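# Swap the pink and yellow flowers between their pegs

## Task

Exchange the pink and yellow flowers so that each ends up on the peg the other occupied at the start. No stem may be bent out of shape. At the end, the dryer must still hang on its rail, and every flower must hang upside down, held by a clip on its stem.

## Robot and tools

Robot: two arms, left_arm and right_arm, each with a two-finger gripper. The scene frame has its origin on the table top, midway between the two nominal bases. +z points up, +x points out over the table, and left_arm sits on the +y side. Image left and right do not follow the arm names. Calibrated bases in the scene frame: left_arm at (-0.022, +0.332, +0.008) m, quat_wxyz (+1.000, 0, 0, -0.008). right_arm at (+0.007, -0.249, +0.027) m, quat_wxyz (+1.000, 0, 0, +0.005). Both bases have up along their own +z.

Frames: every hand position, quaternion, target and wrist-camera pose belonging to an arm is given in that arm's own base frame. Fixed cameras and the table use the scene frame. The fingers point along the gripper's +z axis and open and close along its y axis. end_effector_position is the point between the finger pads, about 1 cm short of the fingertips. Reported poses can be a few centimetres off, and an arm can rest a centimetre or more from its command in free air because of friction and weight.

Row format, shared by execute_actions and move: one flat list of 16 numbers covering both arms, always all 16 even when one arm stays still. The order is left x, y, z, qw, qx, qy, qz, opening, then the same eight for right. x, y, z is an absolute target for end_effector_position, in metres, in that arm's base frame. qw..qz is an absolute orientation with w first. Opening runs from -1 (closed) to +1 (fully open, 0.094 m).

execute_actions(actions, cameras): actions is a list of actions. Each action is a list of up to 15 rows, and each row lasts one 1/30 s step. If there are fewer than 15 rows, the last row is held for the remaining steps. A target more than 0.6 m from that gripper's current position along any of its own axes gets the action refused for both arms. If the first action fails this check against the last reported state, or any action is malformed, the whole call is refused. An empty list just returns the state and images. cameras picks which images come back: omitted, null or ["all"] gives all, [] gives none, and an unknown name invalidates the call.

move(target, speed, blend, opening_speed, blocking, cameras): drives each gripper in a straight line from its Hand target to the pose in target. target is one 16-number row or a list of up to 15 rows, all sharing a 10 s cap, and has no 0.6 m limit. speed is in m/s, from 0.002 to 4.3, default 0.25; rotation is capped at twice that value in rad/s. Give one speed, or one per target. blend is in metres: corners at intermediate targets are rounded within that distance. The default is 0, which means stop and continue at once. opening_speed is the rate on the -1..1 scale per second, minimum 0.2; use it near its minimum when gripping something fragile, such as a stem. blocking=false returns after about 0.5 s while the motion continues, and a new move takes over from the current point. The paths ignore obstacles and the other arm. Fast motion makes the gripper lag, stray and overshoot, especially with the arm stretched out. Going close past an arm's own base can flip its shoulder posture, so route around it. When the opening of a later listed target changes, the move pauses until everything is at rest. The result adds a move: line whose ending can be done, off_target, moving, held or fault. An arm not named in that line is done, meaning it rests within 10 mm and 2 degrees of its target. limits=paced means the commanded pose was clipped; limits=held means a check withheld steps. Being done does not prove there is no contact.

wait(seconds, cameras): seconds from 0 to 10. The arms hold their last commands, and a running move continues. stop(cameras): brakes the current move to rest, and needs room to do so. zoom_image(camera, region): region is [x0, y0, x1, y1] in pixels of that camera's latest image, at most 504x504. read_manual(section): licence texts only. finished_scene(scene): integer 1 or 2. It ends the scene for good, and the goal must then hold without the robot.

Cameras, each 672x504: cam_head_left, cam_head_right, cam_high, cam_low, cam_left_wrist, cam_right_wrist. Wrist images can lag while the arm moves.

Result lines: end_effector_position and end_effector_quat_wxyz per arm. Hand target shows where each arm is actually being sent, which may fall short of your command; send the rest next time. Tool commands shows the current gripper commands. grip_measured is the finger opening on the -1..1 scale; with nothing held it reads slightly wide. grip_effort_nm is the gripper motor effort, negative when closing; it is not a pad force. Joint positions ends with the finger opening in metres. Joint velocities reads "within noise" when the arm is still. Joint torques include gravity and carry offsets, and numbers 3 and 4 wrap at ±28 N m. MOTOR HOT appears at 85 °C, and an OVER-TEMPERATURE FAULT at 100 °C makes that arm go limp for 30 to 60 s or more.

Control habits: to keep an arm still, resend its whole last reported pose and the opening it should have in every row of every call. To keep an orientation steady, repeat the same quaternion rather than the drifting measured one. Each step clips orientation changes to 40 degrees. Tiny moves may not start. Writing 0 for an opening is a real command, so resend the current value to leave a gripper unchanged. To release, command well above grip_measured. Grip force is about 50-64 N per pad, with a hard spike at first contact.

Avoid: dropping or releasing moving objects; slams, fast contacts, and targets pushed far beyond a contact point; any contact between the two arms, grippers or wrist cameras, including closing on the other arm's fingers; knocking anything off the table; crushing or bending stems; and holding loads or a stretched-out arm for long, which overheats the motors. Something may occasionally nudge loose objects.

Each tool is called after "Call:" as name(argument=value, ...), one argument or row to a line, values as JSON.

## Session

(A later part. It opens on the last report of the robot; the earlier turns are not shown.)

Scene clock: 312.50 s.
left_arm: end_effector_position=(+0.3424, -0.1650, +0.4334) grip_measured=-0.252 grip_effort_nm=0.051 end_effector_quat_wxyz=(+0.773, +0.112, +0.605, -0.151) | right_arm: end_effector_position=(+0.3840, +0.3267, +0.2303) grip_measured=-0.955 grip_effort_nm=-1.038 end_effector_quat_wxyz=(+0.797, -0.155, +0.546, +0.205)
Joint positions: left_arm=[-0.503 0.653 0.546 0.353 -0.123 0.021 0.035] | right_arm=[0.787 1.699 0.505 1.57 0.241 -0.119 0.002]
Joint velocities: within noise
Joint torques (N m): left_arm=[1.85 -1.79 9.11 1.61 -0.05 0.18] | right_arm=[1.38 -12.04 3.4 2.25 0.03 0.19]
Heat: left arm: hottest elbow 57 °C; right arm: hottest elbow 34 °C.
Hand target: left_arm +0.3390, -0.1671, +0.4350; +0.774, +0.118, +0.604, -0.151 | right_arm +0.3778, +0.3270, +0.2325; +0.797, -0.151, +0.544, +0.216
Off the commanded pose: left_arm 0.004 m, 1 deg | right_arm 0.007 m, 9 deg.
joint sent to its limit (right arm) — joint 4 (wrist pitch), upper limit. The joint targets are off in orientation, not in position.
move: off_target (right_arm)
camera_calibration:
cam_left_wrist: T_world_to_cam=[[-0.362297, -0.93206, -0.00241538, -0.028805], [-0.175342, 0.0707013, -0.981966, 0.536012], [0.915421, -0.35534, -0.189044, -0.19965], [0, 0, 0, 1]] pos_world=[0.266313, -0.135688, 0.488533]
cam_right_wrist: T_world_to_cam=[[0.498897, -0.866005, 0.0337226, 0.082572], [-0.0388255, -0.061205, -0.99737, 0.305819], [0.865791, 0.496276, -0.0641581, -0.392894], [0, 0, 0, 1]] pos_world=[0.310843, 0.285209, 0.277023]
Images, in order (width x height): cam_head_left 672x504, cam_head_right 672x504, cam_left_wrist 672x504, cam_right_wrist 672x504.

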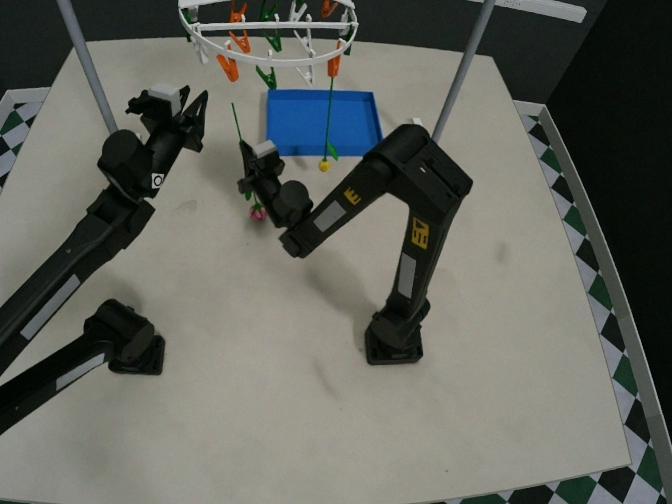

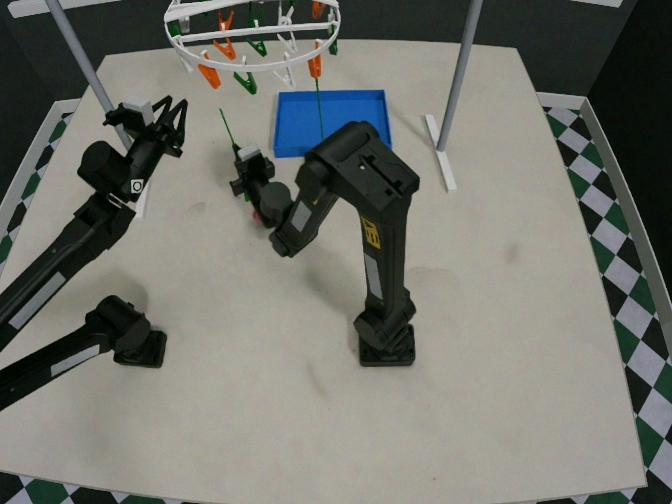

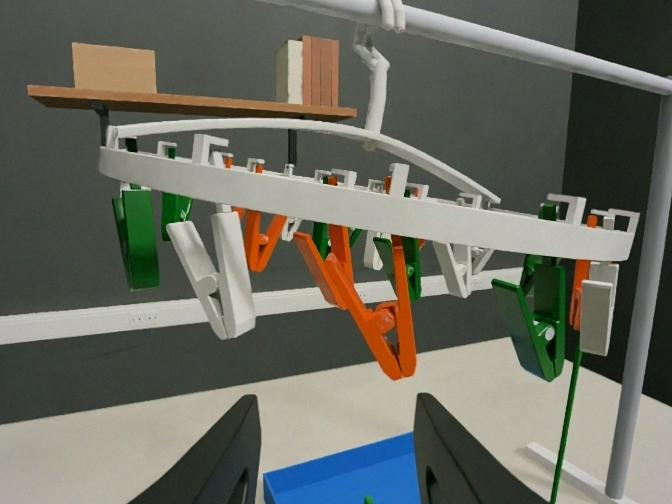

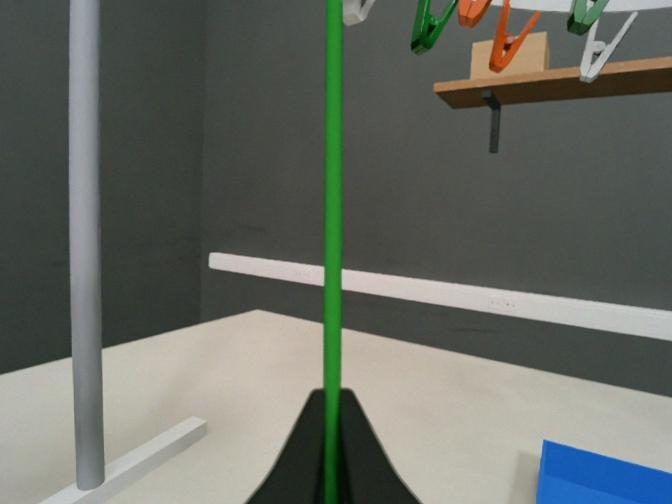

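Call:
move(
  target=[0.305,-0.255,0.435,0.7735,0.1175,0.6044,-0.1504,-0.25,0.3775,0.3270,0.232,0.8365,-0.1294,0.483,0.2241,-0.97],
  speed=0.12,
  cameras=["cam_left_wrist","cam_head_right"],
)

Scene clock: 345.30 s.
left_arm: end_effector_position=(+0.3049, -0.2500, +0.4115) grip_measured=-0.252 grip_effort_nm=0.042 end_effector_quat_wxyz=(+0.762, +0.124, +0.620, -0.142) | right_arm: end_effector_position=(+0.3839, +0.3267, +0.2305) grip_measured=-0.955 grip_effort_nm=-1.033 end_effector_quat_wxyz=(+0.798, -0.155, +0.546, +0.205)
Joint positions: left_arm=[-0.897 0.757 0.546 0.442 -0.503 0.127 0.035] | right_arm=[0.787 1.699 0.505 1.57 0.241 -0.119 0.002]
Joint velocities: within noise
Joint torques (N m): left_arm=[1.9 -1.32 11.48 2.69 0.01 0.18] | right_arm=[1.26 -12.34 3.43 2.25 0.01 0.19]
Heat: left arm: hottest elbow 53 °C; right arm: hottest elbow 31 °C.
Hand target: left_arm +0.3042, -0.2542, +0.4345; +0.773, +0.117, +0.605, -0.151 | right_arm +0.3778, +0.3270, +0.2327; +0.797, -0.151, +0.544, +0.216
Off the commanded pose: left_arm 0.024 m, 3 deg | right_arm 0.007 m, 9 deg.
joint sent to its limit (right arm) — joint 4 (wrist pitch), upper limit. The joint targets are off in orientation, not in position.
move: off_target (left_arm, right_arm)
camera_calibration:
cam_left_wrist: T_world_to_cam=[[-0.363862, -0.931103, -0.0255274, -0.111461], [-0.204808, 0.106711, -0.972968, 0.528254], [0.908657, -0.348798, -0.229525, -0.179238], [0, 0, 0, 1]] pos_world=[0.2305, -0.22267, 0.469989]
Images, in order (width x height): cam_head_right 672x504, cam_left_wrist 672x504.

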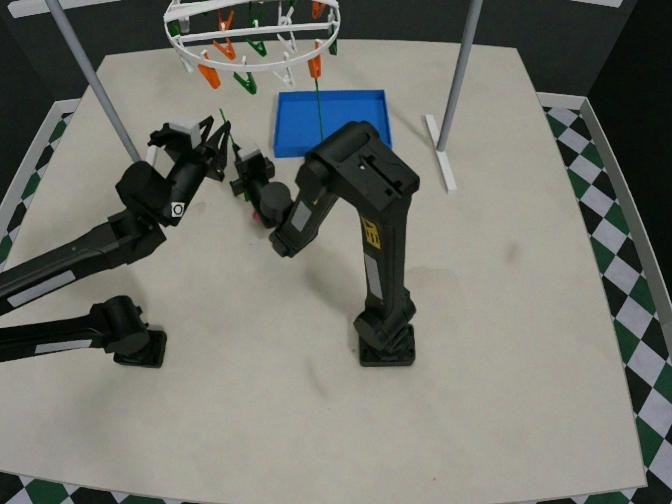

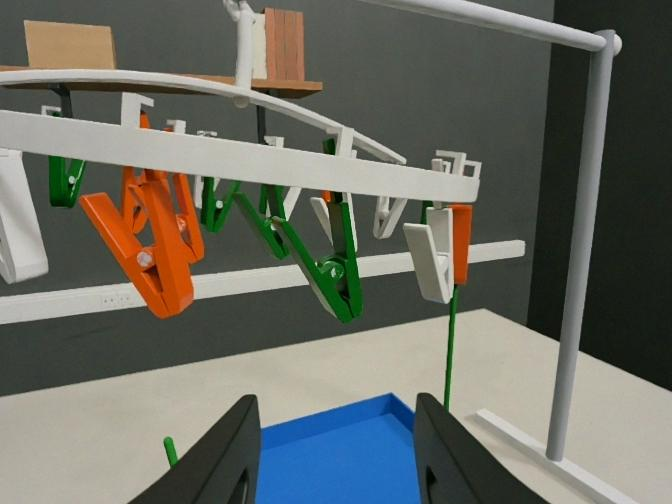

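Call:
move(
  target=[0.375,-0.281,0.445,0.7735,0.1175,0.6044,-0.1504,-0.15,0.3775,0.3270,0.232,0.8365,-0.1294,0.483,0.2241,-0.97],
  speed=0.08,
  cameras=["cam_left_wrist"],
)

Scene clock: 351.60 s.
left_arm: end_effector_position=(+0.3661, -0.2785, +0.4095) grip_measured=-0.152 grip_effort_nm=0.042 end_effector_quat_wxyz=(+0.756, +0.138, +0.625, -0.138) | right_arm: end_effector_position=(+0.3839, +0.3267, +0.2305) grip_measured=-0.955 grip_effort_nm=-1.033 end_effector_quat_wxyz=(+0.798, -0.155, +0.546, +0.205)
Joint positions: left_arm=[-0.791 0.967 0.657 0.507 -0.386 0.112 0.04] | right_arm=[0.787 1.699 0.505 1.57 0.241 -0.119 0.002]
Joint velocities: within noise
Joint torques (N m): left_arm=[3.31 -3.49 12.89 2.78 0.18 -0.07] | right_arm=[1.38 -12.1 3.34 2.22 0.02 0.2]
Heat: left arm: hottest elbow 54 °C; right arm: hottest elbow 31 °C.
Hand target: left_arm +0.3728, -0.2795, +0.4441; +0.773, +0.118, +0.604, -0.150 | right_arm +0.3778, +0.3270, +0.2327; +0.797, -0.151, +0.544, +0.216
Off the commanded pose: left_arm 0.037 m, 4 deg | right_arm 0.007 m, 9 deg.
joint sent to its limit (right arm) — joint 4 (wrist pitch), upper limit. The joint targets are off in orientation, not in position.
move: off_target (left_arm, right_arm)
camera_calibration:
cam_left_wrist: T_world_to_cam=[[-0.373227, -0.926443, -0.0490388, -0.101326], [-0.213614, 0.137254, -0.967228, 0.55125], [0.902813, -0.35052, -0.249128, -0.23566], [0, 0, 0, 1]] pos_world=[0.292694, -0.252138, 0.469507]
Images, in order (width x height): cam_left_wrist 672x504.

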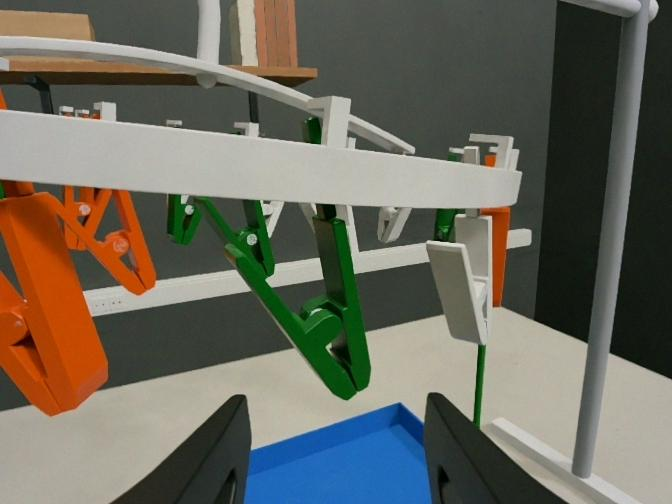

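Call:
move(
  target=[0.380,-0.272,0.466,0.7735,0.1175,0.6044,-0.1504,-0.1,0.3775,0.3270,0.232,0.8365,-0.1294,0.483,0.2241,-0.97],
  speed=0.08,
  cameras=["cam_left_wrist"],
)

Scene clock: 361.73 s.
left_arm: end_effector_position=(+0.3760, -0.2747, +0.4262) grip_measured=-0.102 grip_effort_nm=0.051 end_effector_quat_wxyz=(+0.757, +0.136, +0.623, -0.139) | right_arm: end_effector_position=(+0.3839, +0.3267, +0.2305) grip_measured=-0.955 grip_effort_nm=-1.033 end_effector_quat_wxyz=(+0.798, -0.155, +0.546, +0.205)
Joint positions: left_arm=[-0.759 0.967 0.699 0.468 -0.355 0.103 0.042] | right_arm=[0.787 1.699 0.505 1.57 0.241 -0.119 0.002]
Joint velocities: within noise
Joint torques (N m): left_arm=[3.31 -5.36 13.01 1.58 0.16 -0.09] | right_arm=[1.44 -12.22 3.37 2.19 0.02 0.18]
Heat: left arm: hottest elbow 58 °C; right arm: hottest elbow 31 °C.
Hand target: left_arm +0.3779, -0.2706, +0.4652; +0.774, +0.118, +0.604, -0.150 | right_arm +0.3778, +0.3270, +0.2326; +0.797, -0.151, +0.544, +0.216
Off the commanded pose: left_arm 0.040 m, 4 deg | right_arm 0.007 m, 9 deg.
joint sent to its limit (right arm) — joint 4 (wrist pitch), upper limit. The joint targets are off in orientation, not in position.
move: off_target (left_arm, right_arm)
camera_calibration:
cam_left_wrist: T_world_to_cam=[[-0.373253, -0.926643, -0.0448942, -0.0952017], [-0.210559, 0.131743, -0.968663, 0.566906], [0.90352, -0.352103, -0.244286, -0.241791], [0, 0, 0, 1]] pos_world=[0.302296, -0.248039, 0.485801]
Images, in order (width x height): cam_left_wrist 672x504.

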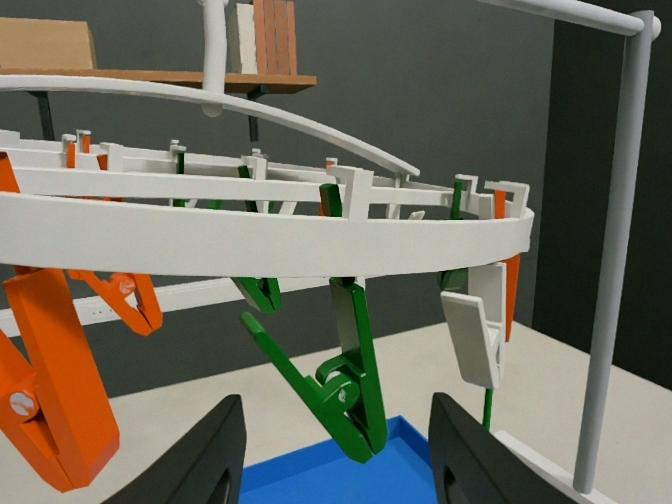

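Call:
move(
  target=[
    [0.392,-0.266,0.468,0.7735,0.1175,0.6044,-0.1504,-0.1,0.3775,0.3270,0.232,0.8365,-0.1294,0.483,0.2241,-0.97],
    [0.414,-0.276,0.468,0.7735,0.1175,0.6044,-0.1504,-0.1,0.3775,0.3270,0.232,0.8365,-0.1294,0.483,0.2241,-0.97],
  ],
  speed=0.05,
  cameras=["cam_left_wrist"],
)

Scene clock: 367.47 s.
left_arm: end_effector_position=(+0.4052, -0.2750, +0.4325) grip_measured=-0.102 grip_effort_nm=0.046 end_effector_quat_wxyz=(+0.756, +0.135, +0.625, -0.140) | right_arm: end_effector_position=(+0.3839, +0.3267, +0.2305) grip_measured=-0.955 grip_effort_nm=-1.033 end_effector_quat_wxyz=(+0.798, -0.155, +0.546, +0.205)
Joint positions: left_arm=[-0.698 1.03 0.757 0.464 -0.297 0.087 0.042] | right_arm=[0.787 1.699 0.505 1.57 0.241 -0.119 0.002]
Joint velocities: within noise
Joint torques (N m): left_arm=[3.31 -4.48 13.03 2.63 0.16 -0.07] | right_arm=[1.49 -12.1 3.45 2.22 0.01 0.18]
Heat: left arm: hottest elbow 58 °C; right arm: hottest gripper 31 °C.
Hand target: left_arm +0.4119, -0.2746, +0.4671; +0.774, +0.118, +0.604, -0.150 | right_arm +0.3778, +0.3270, +0.2326; +0.797, -0.151, +0.544, +0.216
Off the commanded pose: left_arm 0.037 m, 4 deg | right_arm 0.007 m, 9 deg.
joint sent to its limit (right arm) — joint 4 (wrist pitch), upper limit. The joint targets are off in orientation, not in position.
move: off_target (left_arm, right_arm)
camera_calibration:
cam_left_wrist: T_world_to_cam=[[-0.373189, -0.926809, -0.0419012, -0.0855798], [-0.215553, 0.130546, -0.967727, 0.580467], [0.902367, -0.352113, -0.248494, -0.264537], [0, 0, 0, 1]] pos_world=[0.331894, -0.248241, 0.492412]
Images, in order (width x height): cam_left_wrist 672x504.

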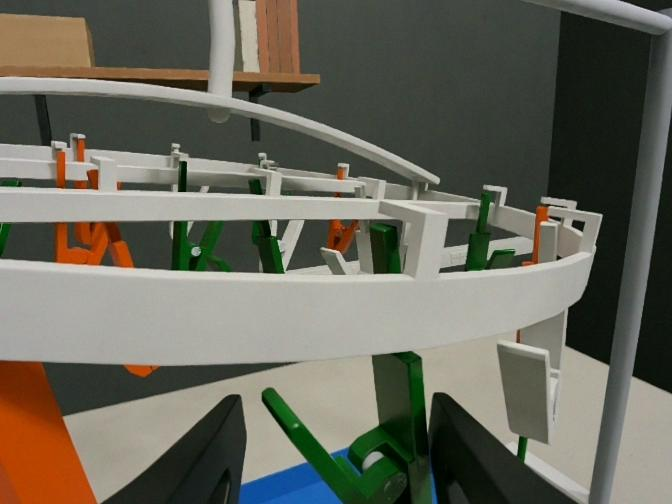

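Call:
move(
  target=[
    [0.424,-0.281,0.465,0.7735,0.1175,0.6044,-0.1504,-0.08,0.3775,0.3270,0.232,0.8365,-0.1294,0.483,0.2241,-0.97],
  ],
  speed=0.05,
  cameras=["cam_left_wrist"],
)

Scene clock: 374.80 s.
left_arm: end_effector_position=(+0.4142, -0.2796, +0.4294) grip_measured=-0.082 grip_effort_nm=0.051 end_effector_quat_wxyz=(+0.755, +0.136, +0.626, -0.140) | right_arm: end_effector_position=(+0.3839, +0.3267, +0.2305) grip_measured=-0.955 grip_effort_nm=-1.028 end_effector_quat_wxyz=(+0.798, -0.155, +0.546, +0.205)
Joint positions: left_arm=[-0.691 1.062 0.772 0.478 -0.29 0.085 0.043] | right_arm=[0.787 1.699 0.505 1.57 0.241 -0.119 0.002]
Joint velocities: within noise
Joint torques (N m): left_arm=[3.37 -4.72 13.08 2.8 0.15 -0.07] | right_arm=[1.32 -12.16 3.38 2.22 0.02 0.19]
Heat: left arm: hottest elbow 61 °C; right arm: hottest gripper 31 °C.
Hand target: left_arm +0.4216, -0.2796, +0.4642; +0.774, +0.118, +0.604, -0.151 | right_arm +0.3778, +0.3270, +0.2326; +0.797, -0.151, +0.544, +0.216
Off the commanded pose: left_arm 0.037 m, 4 deg | right_arm 0.007 m, 9 deg.
joint sent to its limit (right arm) — joint 4 (wrist pitch), upper limit. The joint targets are off in orientation, not in position.
move: off_target (left_arm, right_arm)
camera_calibration:
cam_left_wrist: T_world_to_cam=[[-0.373847, -0.926517, -0.042475, -0.0860391], [-0.218143, 0.132346, -0.966901, 0.581294], [0.901472, -0.352208, -0.25159, -0.273389], [0, 0, 0, 1]] pos_world=[0.341092, -0.252939, 0.489617]
Images, in order (width x height): cam_left_wrist 672x504.

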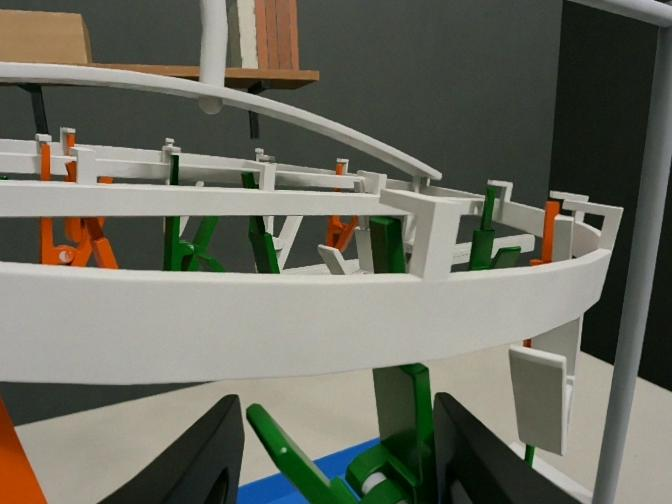

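Call:
move(
  target=[
    [0.383,-0.267,0.462,0.7735,0.1175,0.6044,-0.1504,-0.08,0.3775,0.3270,0.232,0.8365,-0.1294,0.483,0.2241,-0.97],
    [0.380,-0.280,0.462,0.7873,0.0268,0.6151,-0.0344,-0.08,0.3775,0.3270,0.232,0.8365,-0.1294,0.483,0.2241,-0.97],
  ],
  speed=0.08,
  cameras=["cam_left_wrist"],
)

Scene clock: 388.83 s.
left_arm: end_effector_position=(+0.3782, -0.2715, +0.4348) grip_measured=-0.082 grip_effort_nm=0.051 end_effector_quat_wxyz=(+0.775, +0.038, +0.630, -0.022) | right_arm: end_effector_position=(+0.3839, +0.3267, +0.2305) grip_measured=-0.955 grip_effort_nm=-1.033 end_effector_quat_wxyz=(+0.798, -0.155, +0.546, +0.205)
Joint positions: left_arm=[-0.882 1.061 0.755 0.592 -0.772 0.234 0.043] | right_arm=[0.787 1.699 0.505 1.57 0.241 -0.119 0.002]
Joint velocities: within noise
Joint torques (N m): left_arm=[1.9 -4.54 12.14 2.52 0.06 0.17] | right_arm=[1.38 -12.04 3.37 2.24 0.02 0.18]
Heat: left arm: hottest elbow 58 °C; right arm: hottest gripper 31 °C.
Hand target: left_arm +0.3788, -0.2788, +0.4614; +0.787, +0.027, +0.615, -0.034 | right_arm +0.3778, +0.3270, +0.2326; +0.797, -0.151, +0.544, +0.216
Off the commanded pose: left_arm 0.029 m, 3 deg | right_arm 0.007 m, 9 deg.
joint sent to its limit (right arm) — joint 4 (wrist pitch), upper limit. The joint targets are off in orientation, not in position.
move: off_target (left_arm, right_arm)
camera_calibration:
cam_left_wrist: T_world_to_cam=[[-0.0748453, -0.996254, -0.0433185, -0.223432], [-0.224535, 0.0591615, -0.972668, 0.562583], [0.971588, -0.0630732, -0.228122, -0.194884], [0, 0, 0, 1]] pos_world=[0.298943, -0.26817, 0.493071]
Images, in order (width x height): cam_left_wrist 672x504.

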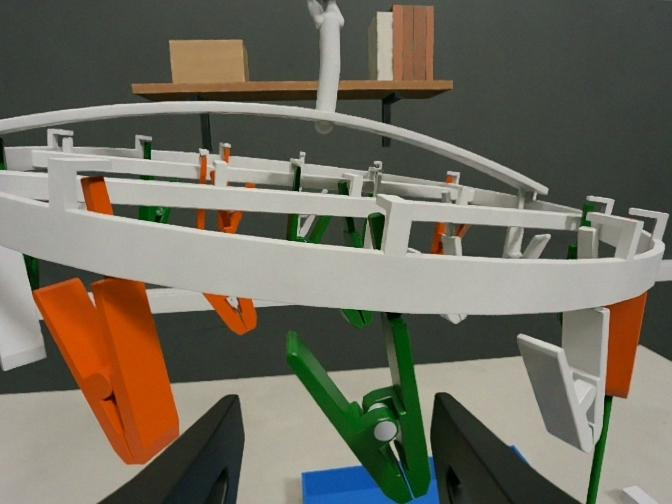

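Call:
move(
  target=[
    [0.387,-0.287,0.458,0.7873,0.0268,0.6151,-0.0344,-0.08,0.3775,0.3270,0.232,0.8365,-0.1294,0.483,0.2241,-0.97],
    [0.413,-0.288,0.456,0.7873,0.0268,0.6151,-0.0344,-0.08,0.3775,0.3270,0.232,0.8365,-0.1294,0.483,0.2241,-0.97],
  ],
  speed=0.05,
  cameras=["cam_left_wrist"],
)

Scene clock: 396.90 s.
left_arm: end_effector_position=(+0.4043, -0.2847, +0.4252) grip_measured=-0.082 grip_effort_nm=0.046 end_effector_quat_wxyz=(+0.773, +0.050, +0.632, -0.019) | right_arm: end_effector_position=(+0.3839, +0.3267, +0.2305) grip_measured=-0.955 grip_effort_nm=-1.033 end_effector_quat_wxyz=(+0.798, -0.155, +0.546, +0.205)
Joint positions: left_arm=[-0.845 1.143 0.793 0.615 -0.724 0.232 0.043] | right_arm=[0.787 1.699 0.505 1.57 0.241 -0.119 0.002]
Joint velocities: within noise
Joint torques (N m): left_arm=[3.25 -5.42 12.59 2.54 0.23 -0.1] | right_arm=[1.26 -12.16 3.41 2.22 0.01 0.19]
Heat: left arm: hottest elbow 58 °C; right arm: hottest gripper 31 °C.
Hand target: left_arm +0.4112, -0.2866, +0.4552; +0.787, +0.027, +0.615, -0.034 | right_arm +0.3778, +0.3270, +0.2326; +0.797, -0.151, +0.544, +0.216
Off the commanded pose: left_arm 0.032 m, 4 deg | right_arm 0.007 m, 9 deg.
joint sent to its limit (right arm) — joint 4 (wrist pitch), upper limit. The joint targets are off in orientation, not in position.
move: off_target (left_arm, right_arm)
camera_calibration:
cam_left_wrist: T_world_to_cam=[[-0.0842376, -0.994279, -0.0656763, -0.221245], [-0.227948, 0.0833911, -0.970096, 0.567071], [0.970023, -0.0667478, -0.233669, -0.221344], [0, 0, 0, 1]] pos_world=[0.325334, -0.282043, 0.483862]
Images, in order (width x height): cam_left_wrist 672x504.

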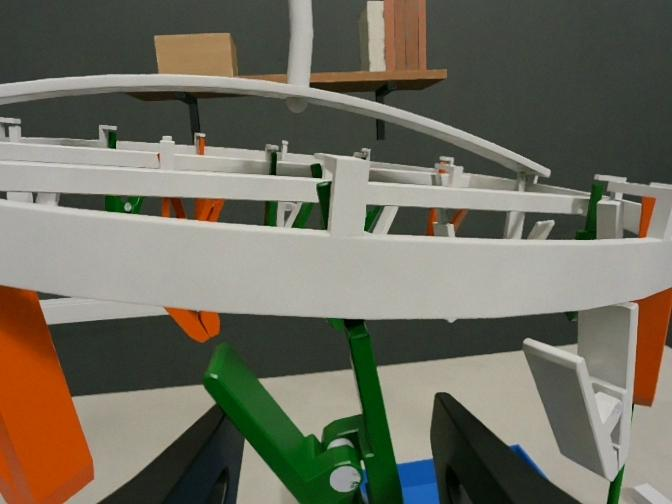

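Call:
move(
  target=[
    [0.411,-0.276,0.456,0.7873,0.0268,0.6151,-0.0344,0.0,0.3775,0.3270,0.232,0.8365,-0.1294,0.483,0.2241,-0.97],
    [0.420,-0.276,0.456,0.7873,0.0268,0.6151,-0.0344,0.0,0.3775,0.3270,0.232,0.8365,-0.1294,0.483,0.2241,-0.97],
  ],
  speed=0.04,
  cameras=["cam_left_wrist"],
)

Scene clock: 401.87 s.
left_arm: end_effector_position=(+0.4135, -0.2759, +0.4265) grip_measured=-0.002 grip_effort_nm=0.046 end_effector_quat_wxyz=(+0.775, +0.047, +0.630, -0.021) | right_arm: end_effector_position=(+0.3839, +0.3267, +0.2305) grip_measured=-0.955 grip_effort_nm=-1.033 end_effector_quat_wxyz=(+0.798, -0.155, +0.546, +0.205)
Joint positions: left_arm=[-0.809 1.143 0.794 0.615 -0.69 0.218 0.047] | right_arm=[0.787 1.699 0.505 1.57 0.241 -0.119 0.002]
Joint velocities: within noise
Joint torques (N m): left_arm=[3.25 -6.3 12.11 1.95 0.22 -0.07] | right_arm=[1.38 -12.1 3.37 2.21 0.02 0.2]
Heat: left arm: hottest elbow 58 °C; right arm: hottest gripper 31 °C.
Hand target: left_arm +0.4186, -0.2751, +0.4554; +0.787, +0.027, +0.615, -0.034 | right_arm +0.3778, +0.3270, +0.2326; +0.797, -0.151, +0.544, +0.216
Off the commanded pose: left_arm 0.030 m, 4 deg | right_arm 0.007 m, 9 deg.
joint sent to its limit (right arm) — joint 4 (wrist pitch), upper limit. The joint targets are off in orientation, not in position.
move: off_target (left_arm, right_arm)
camera_calibration:
cam_left_wrist: T_world_to_cam=[[-0.0844855, -0.994739, -0.0579401, -0.214891], [-0.222614, 0.0755215, -0.971977, 0.566072], [0.971239, -0.0692197, -0.227824, -0.233079], [0, 0, 0, 1]] pos_world=[0.334236, -0.272645, 0.484657]
Images, in order (width x height): cam_left_wrist 672x504.

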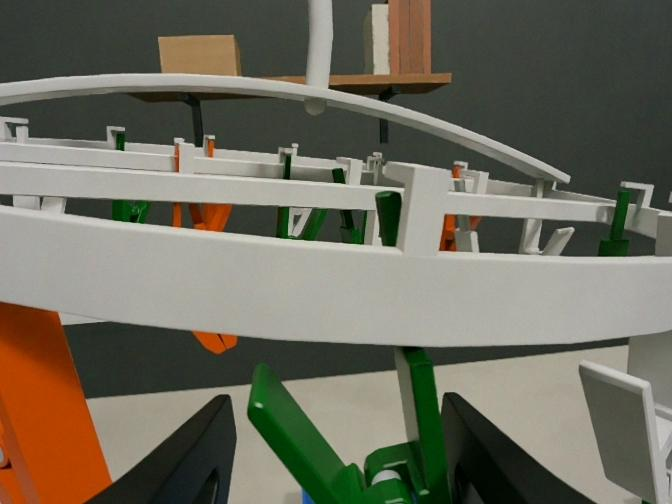

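Call:
move(
  target=[
    [0.431,-0.278,0.456,0.7873,0.0268,0.6151,-0.0344,0.0,0.3775,0.3270,0.232,0.8365,-0.1294,0.483,0.2241,-0.97],
  ],
  speed=0.04,
  cameras=["cam_left_wrist"],
)

Scene clock: 406.10 s.
left_arm: end_effector_position=(+0.4209, -0.2752, +0.4281) grip_measured=-0.002 grip_effort_nm=0.046 end_effector_quat_wxyz=(+0.776, +0.046, +0.629, -0.023) | right_arm: end_effector_position=(+0.3839, +0.3267, +0.2305) grip_measured=-0.955 grip_effort_nm=-1.033 end_effector_quat_wxyz=(+0.798, -0.155, +0.546, +0.205)
Joint positions: left_arm=[-0.793 1.156 0.806 0.615 -0.673 0.211 0.047] | right_arm=[0.787 1.699 0.505 1.57 0.241 -0.119 0.002]
Joint velocities: within noise
Joint torques (N m): left_arm=[3.49 -5.6 12.57 1.99 0.23 -0.06] | right_arm=[1.32 -12.16 3.38 2.25 0.02 0.18]
Heat: left arm: hottest elbow 58 °C; right arm: hottest gripper 31 °C.
Hand target: left_arm +0.4293, -0.2769, +0.4554; +0.787, +0.027, +0.615, -0.034 | right_arm +0.3778, +0.3270, +0.2326; +0.797, -0.151, +0.544, +0.216
Off the commanded pose: left_arm 0.030 m, 3 deg | right_arm 0.007 m, 9 deg.
joint sent to its limit (right arm) — joint 4 (wrist pitch), upper limit. The joint targets are off in orientation, not in position.
move: off_target (left_arm, right_arm)
camera_calibration:
cam_left_wrist: T_world_to_cam=[[-0.085185, -0.994896, -0.0540837, -0.214872], [-0.220182, 0.0717359, -0.972818, 0.567627], [0.971732, -0.0709612, -0.225169, -0.241691], [0, 0, 0, 1]] pos_world=[0.341537, -0.271645, 0.486155]
Images, in order (width x height): cam_left_wrist 672x504.

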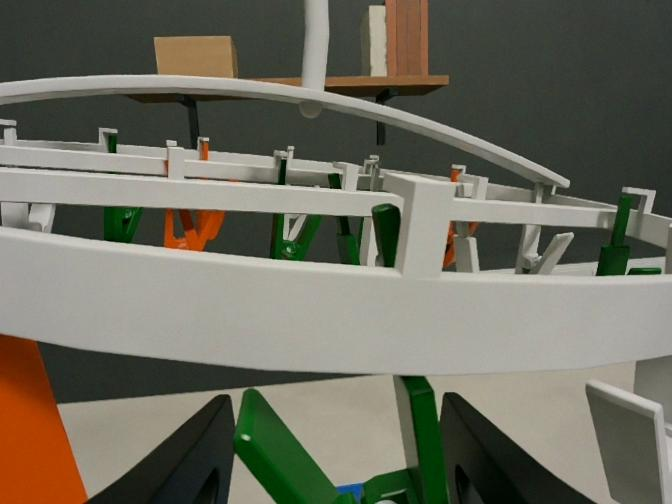

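Call:
move(
  target=[
    [0.439,-0.278,0.446,0.7873,0.0268,0.6151,-0.0344,0.0,0.3775,0.3270,0.232,0.8365,-0.1294,0.483,0.2241,-0.97],
  ],
  speed=0.04,
  cameras=["cam_left_wrist"],
)

Scene clock: 410.50 s.
left_arm: end_effector_position=(+0.4296, -0.2762, +0.4193) grip_measured=-0.002 grip_effort_nm=0.051 end_effector_quat_wxyz=(+0.774, +0.048, +0.631, -0.022) | right_arm: end_effector_position=(+0.3839, +0.3267, +0.2305) grip_measured=-0.955 grip_effort_nm=-1.033 end_effector_quat_wxyz=(+0.798, -0.155, +0.546, +0.205)
Joint positions: left_arm=[-0.778 1.182 0.807 0.628 -0.659 0.204 0.047] | right_arm=[0.787 1.699 0.505 1.57 0.241 -0.119 0.002]
Joint velocities: within noise
Joint torques (N m): left_arm=[3.37 -5.83 12.05 2.59 0.22 -0.06] | right_arm=[1.38 -12.1 3.4 2.24 0.01 0.2]
Heat: left arm: hottest elbow 59 °C; right arm: hottest gripper 31 °C.
Hand target: left_arm +0.4374, -0.2771, +0.4455; +0.787, +0.027, +0.615, -0.035 | right_arm +0.3778, +0.3270, +0.2326; +0.797, -0.151, +0.544, +0.216
Off the commanded pose: left_arm 0.028 m, 4 deg | right_arm 0.007 m, 9 deg.
joint sent to its limit (right arm) — joint 4 (wrist pitch), upper limit. The joint targets are off in orientation, not in position.
move: off_target (left_arm, right_arm)
camera_calibration:
cam_left_wrist: T_world_to_cam=[[-0.0860519, -0.994577, -0.0584058, -0.213385], [-0.226659, 0.0766294, -0.970955, 0.564278], [0.970165, -0.0703143, -0.232024, -0.248511], [0, 0, 0, 1]] pos_world=[0.350633, -0.272942, 0.477765]
Images, in order (width x height): cam_left_wrist 672x504.

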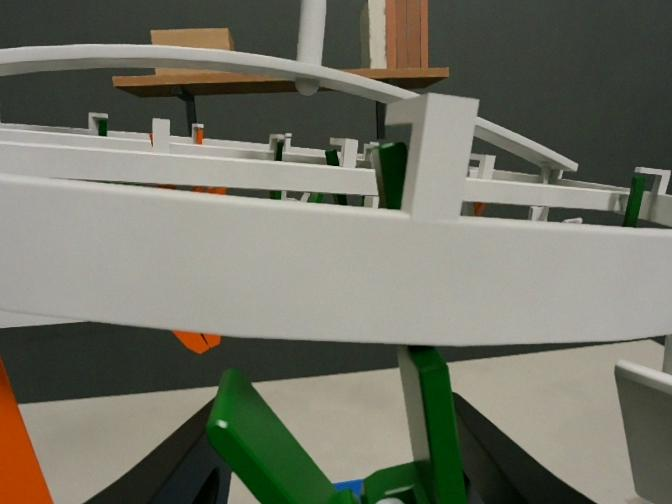

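Call:
move(
  target=[
    [0.439,-0.278,0.446,0.7873,0.0268,0.6151,-0.0344,-0.5,0.3775,0.3270,0.232,0.8365,-0.1294,0.483,0.2241,-0.97],
  ],
  speed=0.04,
  opening_speed=0.3,
  cameras=["cam_left_wrist"],
)

Scene clock: 414.03 s.
left_arm: end_effector_position=(+0.4297, -0.2761, +0.4193) grip_measured=-0.498 grip_effort_nm=-0.129 end_effector_quat_wxyz=(+0.774, +0.047, +0.631, -0.022) | right_arm: end_effector_position=(+0.3839, +0.3267, +0.2305) grip_measured=-0.955 grip_effort_nm=-1.033 end_effector_quat_wxyz=(+0.798, -0.155, +0.546, +0.205)
Joint positions: left_arm=[-0.778 1.182 0.807 0.628 -0.658 0.204 0.024] | right_arm=[0.787 1.699 0.505 1.57 0.241 -0.119 0.002]
Joint velocities: within noise
Joint torques (N m): left_arm=[3.25 -5.89 12.05 2.63 0.22 -0.07] | right_arm=[1.26 -12.16 3.37 2.25 0.02 0.19]
Heat: left arm: hottest elbow 59 °C; right arm: hottest gripper 31 °C.
Hand target: left_arm +0.4375, -0.2771, +0.4455; +0.787, +0.027, +0.615, -0.034 | right_arm +0.3778, +0.3270, +0.2326; +0.797, -0.151, +0.544, +0.216
Off the commanded pose: left_arm 0.028 m, 4 deg | right_arm 0.007 m, 9 deg.
joint sent to its limit (right arm) — joint 4 (wrist pitch), upper limit. The joint targets are off in orientation, not in position.
move: off_target (left_arm, right_arm)
camera_calibration:
cam_left_wrist: T_world_to_cam=[[-0.0861162, -0.994601, -0.057903, -0.213396], [-0.226384, 0.0761335, -0.971058, 0.5642], [0.970224, -0.0705155, -0.231718, -0.248793], [0, 0, 0, 1]] pos_world=[0.350733, -0.272742, 0.477865]
Images, in order (width x height): cam_left_wrist 672x504.

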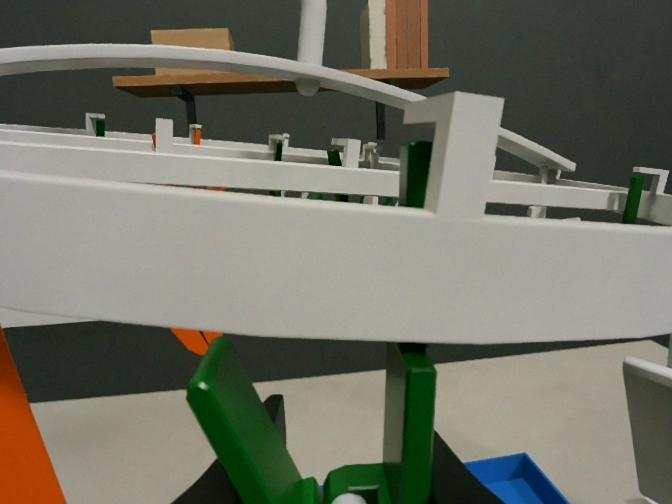

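Call:
move(
  target=[
    [0.439,-0.278,0.446,0.7873,0.0268,0.6151,-0.0344,0.0,0.3775,0.3270,0.232,0.8365,-0.1294,0.483,0.2241,-0.97],
    [0.422,-0.277,0.456,0.7873,0.0268,0.6151,-0.0344,0.0,0.3775,0.3270,0.232,0.8365,-0.1294,0.483,0.2241,-0.97],
  ],
  speed=0.04,
  opening_speed=0.5,
  cameras=["cam_left_wrist"],
)

Scene clock: 429.80 s.
left_arm: end_effector_position=(+0.4248, -0.2732, +0.4254) grip_measured=-0.002 grip_effort_nm=0.046 end_effector_quat_wxyz=(+0.776, +0.038, +0.629, -0.021) | right_arm: end_effector_position=(+0.3839, +0.3267, +0.2305) grip_measured=-0.955 grip_effort_nm=-1.028 end_effector_quat_wxyz=(+0.798, -0.155, +0.546, +0.205)
Joint positions: left_arm=[-0.787 1.168 0.807 0.628 -0.682 0.204 0.047] | right_arm=[0.787 1.699 0.505 1.57 0.241 -0.119 0.002]
Joint velocities: within noise
Joint torques (N m): left_arm=[1.96 -7.88 11.56 1.42 0.04 0.06] | right_arm=[1.49 -12.1 3.37 2.26 0.02 0.18]
Heat: left arm: hottest elbow 61 °C; right arm: hottest gripper 32 °C.
Hand target: left_arm +0.4211, -0.2761, +0.4555; +0.787, +0.027, +0.615, -0.034 | right_arm +0.3778, +0.3270, +0.2326; +0.797, -0.151, +0.544, +0.216
Off the commanded pose: left_arm 0.031 m, 3 deg | right_arm 0.007 m, 9 deg.
joint sent to its limit (right arm) — joint 4 (wrist pitch), upper limit. The joint targets are off in orientation, not in position.
move: off_target (left_arm, right_arm)
camera_calibration:
cam_left_wrist: T_world_to_cam=[[-0.0725102, -0.996386, -0.0442339, -0.222665], [-0.221627, 0.0593386, -0.973324, 0.563153], [0.972432, -0.0607725, -0.225129, -0.243494], [0, 0, 0, 1]] pos_world=[0.345446, -0.270074, 0.483464]
Images, in order (width x height): cam_left_wrist 672x504.

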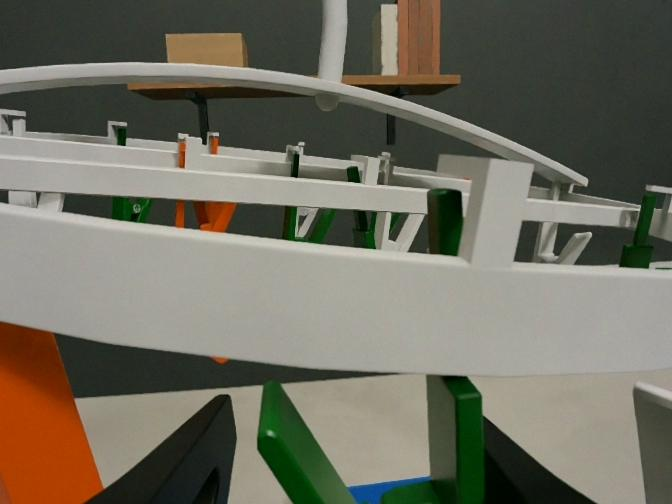

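Call:
move(
  target=[
    [0.421,-0.281,0.456,0.7873,0.0268,0.6151,-0.0344,-0.45,0.3775,0.3270,0.232,0.8365,-0.1294,0.483,0.2241,-0.97],
  ],
  speed=0.04,
  opening_speed=0.3,
  cameras=["cam_left_wrist"],
)

Scene clock: 433.97 s.
left_arm: end_effector_position=(+0.4222, -0.2750, +0.4260) grip_measured=-0.448 grip_effort_nm=-0.154 end_effector_quat_wxyz=(+0.776, +0.037, +0.629, -0.022) | right_arm: end_effector_position=(+0.3839, +0.3267, +0.2305) grip_measured=-0.955 grip_effort_nm=-1.033 end_effector_quat_wxyz=(+0.798, -0.155, +0.546, +0.205)
Joint positions: left_arm=[-0.795 1.166 0.807 0.628 -0.691 0.204 0.026] | right_arm=[0.787 1.699 0.505 1.57 0.241 -0.119 0.002]
Joint velocities: within noise
Joint torques (N m): left_arm=[1.55 -7.3 11.85 1.58 0.03 0.11] | right_arm=[1.32 -12.22 3.36 2.21 0.02 0.19]
Heat: left arm: hottest elbow 61 °C; right arm: hottest gripper 32 °C.
Hand target: left_arm +0.4200, -0.2799, +0.4555; +0.787, +0.027, +0.615, -0.034 | right_arm +0.3778, +0.3270, +0.2326; +0.797, -0.151, +0.544, +0.216
Off the commanded pose: left_arm 0.031 m, 3 deg | right_arm 0.007 m, 9 deg.
joint sent to its limit (right arm) — joint 4 (wrist pitch), upper limit. The joint targets are off in orientation, not in position.
move: off_target (left_arm, right_arm)
camera_calibration:
cam_left_wrist: T_world_to_cam=[[-0.0724668, -0.996521, -0.0411531, -0.225965], [-0.22204, 0.0563453, -0.973408, 0.562628], [0.972341, -0.0614022, -0.225351, -0.24096], [0, 0, 0, 1]] pos_world=[0.342846, -0.271676, 0.484067]
Images, in order (width x height): cam_left_wrist 672x504.

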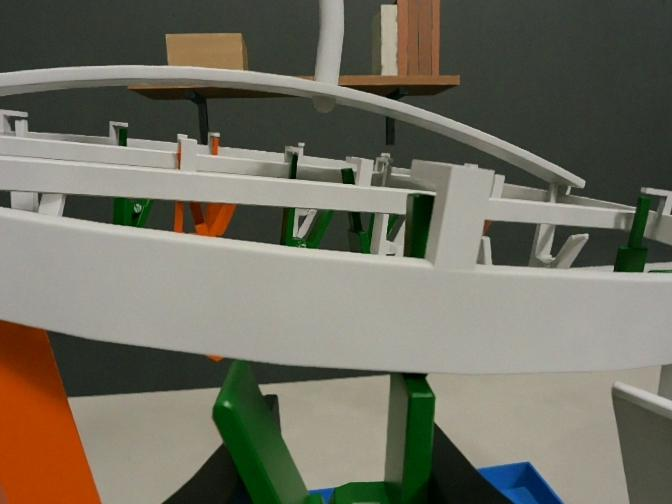

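Call:
move(
  target=[
    [0.421,-0.281,0.456,0.7873,0.0268,0.6151,-0.0344,-0.6,0.3775,0.3270,0.232,0.8365,-0.1294,0.483,0.2241,-0.97],
  ],
  speed=0.04,
  opening_speed=0.3,
  cameras=["cam_left_wrist"],
)

Scene clock: 437.93 s.
left_arm: end_effector_position=(+0.4220, -0.2752, +0.4260) grip_measured=-0.600 grip_effort_nm=-1.067 end_effector_quat_wxyz=(+0.776, +0.037, +0.629, -0.022) | right_arm: end_effector_position=(+0.3839, +0.3267, +0.2305) grip_measured=-0.955 grip_effort_nm=-1.038 end_effector_quat_wxyz=(+0.798, -0.155, +0.546, +0.205)
Joint positions: left_arm=[-0.796 1.166 0.807 0.628 -0.692 0.204 0.019] | right_arm=[0.787 1.699 0.505 1.57 0.241 -0.119 0.002]
Joint velocities: within noise
Joint torques (N m): left_arm=[1.79 -7.24 11.85 1.58 0.06 0.11] | right_arm=[1.26 -12.16 3.38 2.21 0.03 0.19]
Heat: left arm: hottest elbow 61 °C; right arm: hottest gripper 32 °C.
Hand target: left_arm +0.4199, -0.2800, +0.4555; +0.787, +0.027, +0.615, -0.034 | right_arm +0.3778, +0.3270, +0.2326; +0.797, -0.151, +0.544, +0.216
Off the commanded pose: left_arm 0.031 m, 3 deg | right_arm 0.007 m, 9 deg.
joint sent to its limit (right arm) — joint 4 (wrist pitch), upper limit. The joint targets are off in orientation, not in position.
move: off_target (left_arm, right_arm)
camera_calibration:
cam_left_wrist: T_world_to_cam=[[-0.0725459, -0.996521, -0.0410301, -0.226211], [-0.222138, 0.0562493, -0.973391, 0.562595], [0.972313, -0.0615012, -0.225445, -0.240749], [0, 0, 0, 1]] pos_world=[0.342646, -0.271876, 0.484068]
Images, in order (width x height): cam_left_wrist 672x504.

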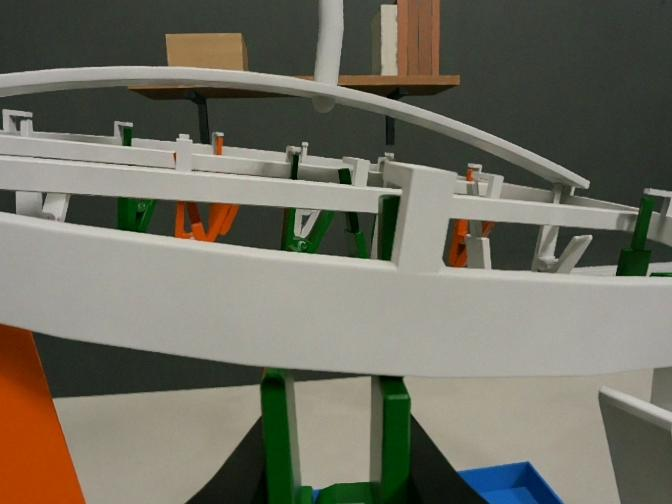

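Call:
move(
  target=[
    [0.421,-0.281,0.456,0.7873,0.0268,0.6151,-0.0344,-0.9,0.3775,0.3270,0.232,0.8365,-0.1294,0.483,0.2241,-0.97],
    [0.421,-0.281,0.456,0.7873,0.0268,0.6151,-0.0344,-0.9,0.355,0.275,0.240,0.8365,-0.1294,0.483,0.2241,-0.97],
  ],
  speed=0.08,
  opening_speed=0.3,
  cameras=["cam_right_wrist","cam_head_left","cam_head_right"],
)

Scene clock: 454.97 s.
left_arm: end_effector_position=(+0.4220, -0.2752, +0.4260) grip_measured=-0.600 grip_effort_nm=-1.067 end_effector_quat_wxyz=(+0.776, +0.037, +0.629, -0.022) | right_arm: end_effector_position=(+0.3559, +0.2813, +0.2392) grip_measured=-0.955 grip_effort_nm=-1.033 end_effector_quat_wxyz=(+0.794, -0.159, +0.547, +0.211)
Joint positions: left_arm=[-0.796 1.166 0.807 0.628 -0.692 0.204 0.019] | right_arm=[0.739 1.568 0.363 1.57 0.184 -0.094 0.002]
Joint velocities: within noise
Joint torques (N m): left_arm=[1.85 -7.3 11.85 1.58 0.06 0.11] | right_arm=[-0.26 -9.29 3.38 2.22 -0.11 0.21]
Heat: left arm: hottest elbow 61 °C; right arm: hottest gripper 32 °C.
Hand target: left_arm +0.4199, -0.2800, +0.4555; +0.787, +0.027, +0.615, -0.034 | right_arm +0.3552, +0.2751, +0.2407; +0.795, -0.152, +0.546, +0.215
Off the commanded pose: left_arm 0.031 m, 3 deg | right_arm 0.006 m, 10 deg.
joint sent to its limit (right arm) — joint 4 (wrist pitch), upper limit. The joint targets are off in orientation, not in position.
move: off_target (left_arm, right_arm)
camera_calibration:
cam_right_wrist: T_world_to_cam=[[0.510827, -0.859046, 0.0330909, 0.0508374], [-0.0432822, -0.0641425, -0.997002, 0.313152], [0.858593, 0.507863, -0.0699472, -0.344714], [0, 0, 0, 1]] pos_world=[0.283554, 0.238826, 0.286419]
Images, in order (width x height): cam_head_left 672x504, cam_head_right 672x504, cam_right_wrist 672x504.

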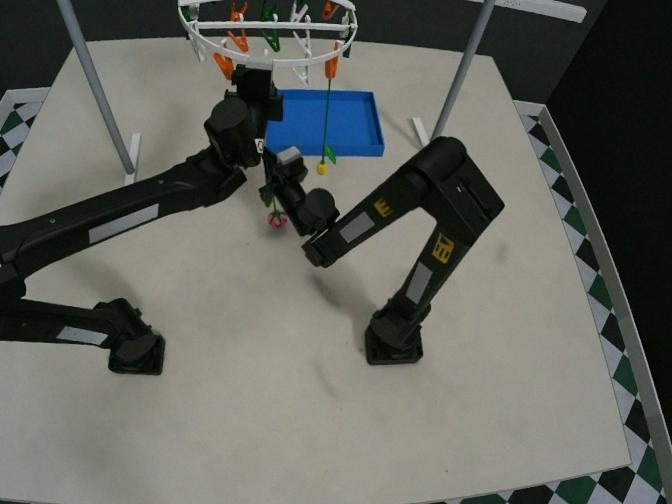

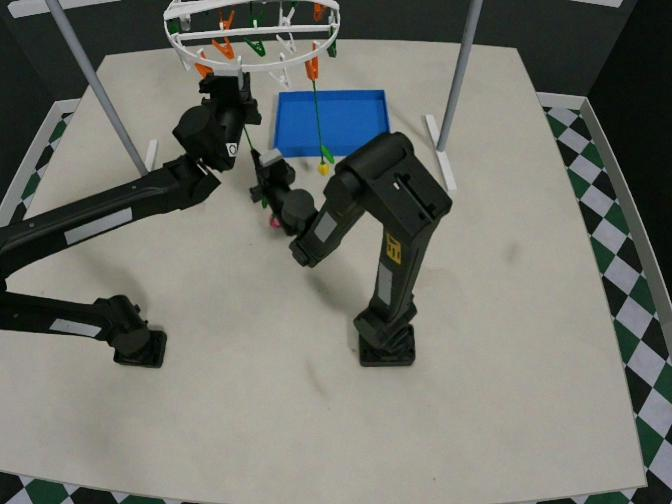

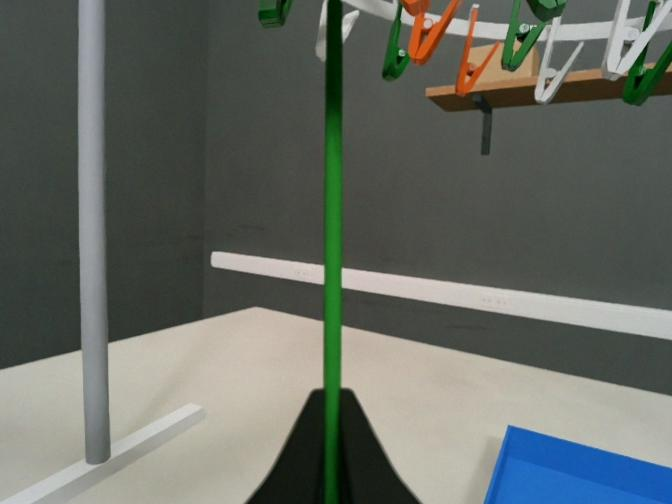

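Call:
zoom_image(
  camera="cam_head_right",
  region=[170, 40, 350, 240],
)

Call:
zoom_image(
  camera="cam_right_wrist",
  region=[200, 0, 500, 200],
)

Scaled by 2.520 from the camera's 672x504 image, which has a finer 960x720 frame.

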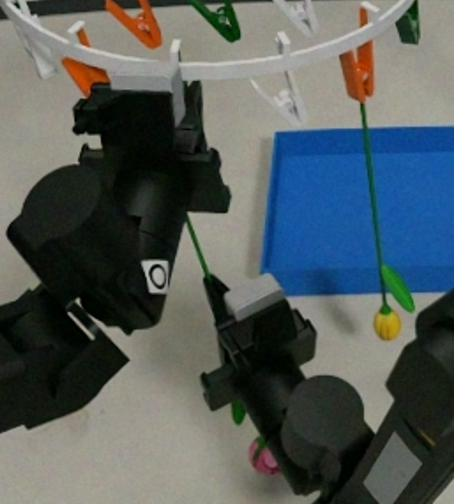

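Scaled by 1.680 from the camera's 672x504 image, which has a finer 960x720 frame.

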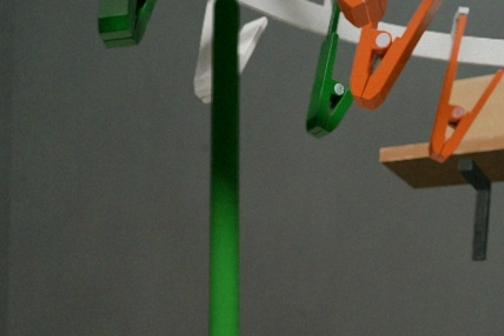

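Call:
move(
  target=[
    [0.421,-0.281,0.456,0.7873,0.0268,0.6151,-0.0344,-0.9,0.348,0.268,0.268,0.8365,-0.1294,0.483,0.2241,-0.97],
  ],
  speed=0.08,
  opening_speed=0.3,
  cameras=["cam_right_wrist"],
)

Call:
zoom_image(
  camera="cam_right_wrist",
  region=[200, 0, 500, 200],
)

Scene clock: 466.33 s.
left_arm: end_effector_position=(+0.4220, -0.2752, +0.4260) grip_measured=-0.600 grip_effort_nm=-1.067 end_effector_quat_wxyz=(+0.776, +0.037, +0.629, -0.022) | right_arm: end_effector_position=(+0.3487, +0.2743, +0.2673) grip_measured=-0.955 grip_effort_nm=-1.033 end_effector_quat_wxyz=(+0.811, -0.148, +0.522, +0.219)
Joint positions: left_arm=[-0.796 1.166 0.807 0.628 -0.692 0.204 0.019] | right_arm=[0.737 1.497 0.357 1.57 0.179 -0.093 0.002]
Joint velocities: within noise
Joint torques (N m): left_arm=[1.79 -7.3 11.86 1.59 0.06 0.11] | right_arm=[-0.26 -8.53 3.81 2.21 -0.13 0.12]
Heat: left arm: hottest elbow 62 °C; right arm: hottest gripper 32 °C.
Hand target: left_arm +0.4199, -0.2800, +0.4555; +0.787, +0.027, +0.615, -0.034 | right_arm +0.3481, +0.2682, +0.2688; +0.813, -0.143, +0.521, +0.219
Off the commanded pose: left_arm 0.031 m, 3 deg | right_arm 0.006 m, 6 deg.
joint sent to its limit (right arm) — joint 4 (wrist pitch), upper limit. The joint targets are off in orientation, not in position.
move: off_target (left_arm, right_arm)
camera_calibration:
cam_right_wrist: T_world_to_cam=[[0.511587, -0.858978, 0.0208787, 0.0506044], [0.00572052, -0.0208937, -0.999765, 0.312205], [0.859213, 0.511586, -0.00577514, -0.351501], [0, 0, 0, 1]] pos_world=[0.274339, 0.229814, 0.309045]
Images, in order (width x height): cam_right_wrist 672x504.

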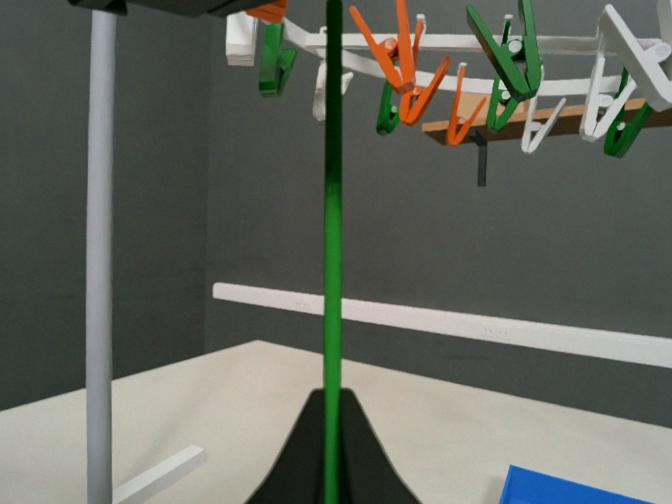

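Scaled by 1.680 from the camera's 672x504 image, which has a finer 960x720 frame.

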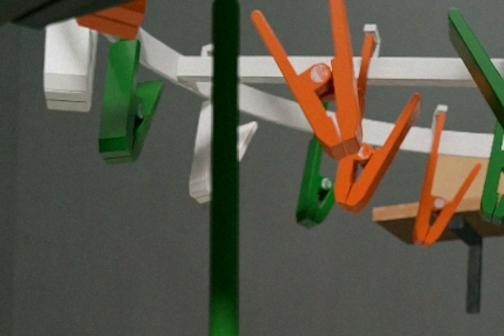

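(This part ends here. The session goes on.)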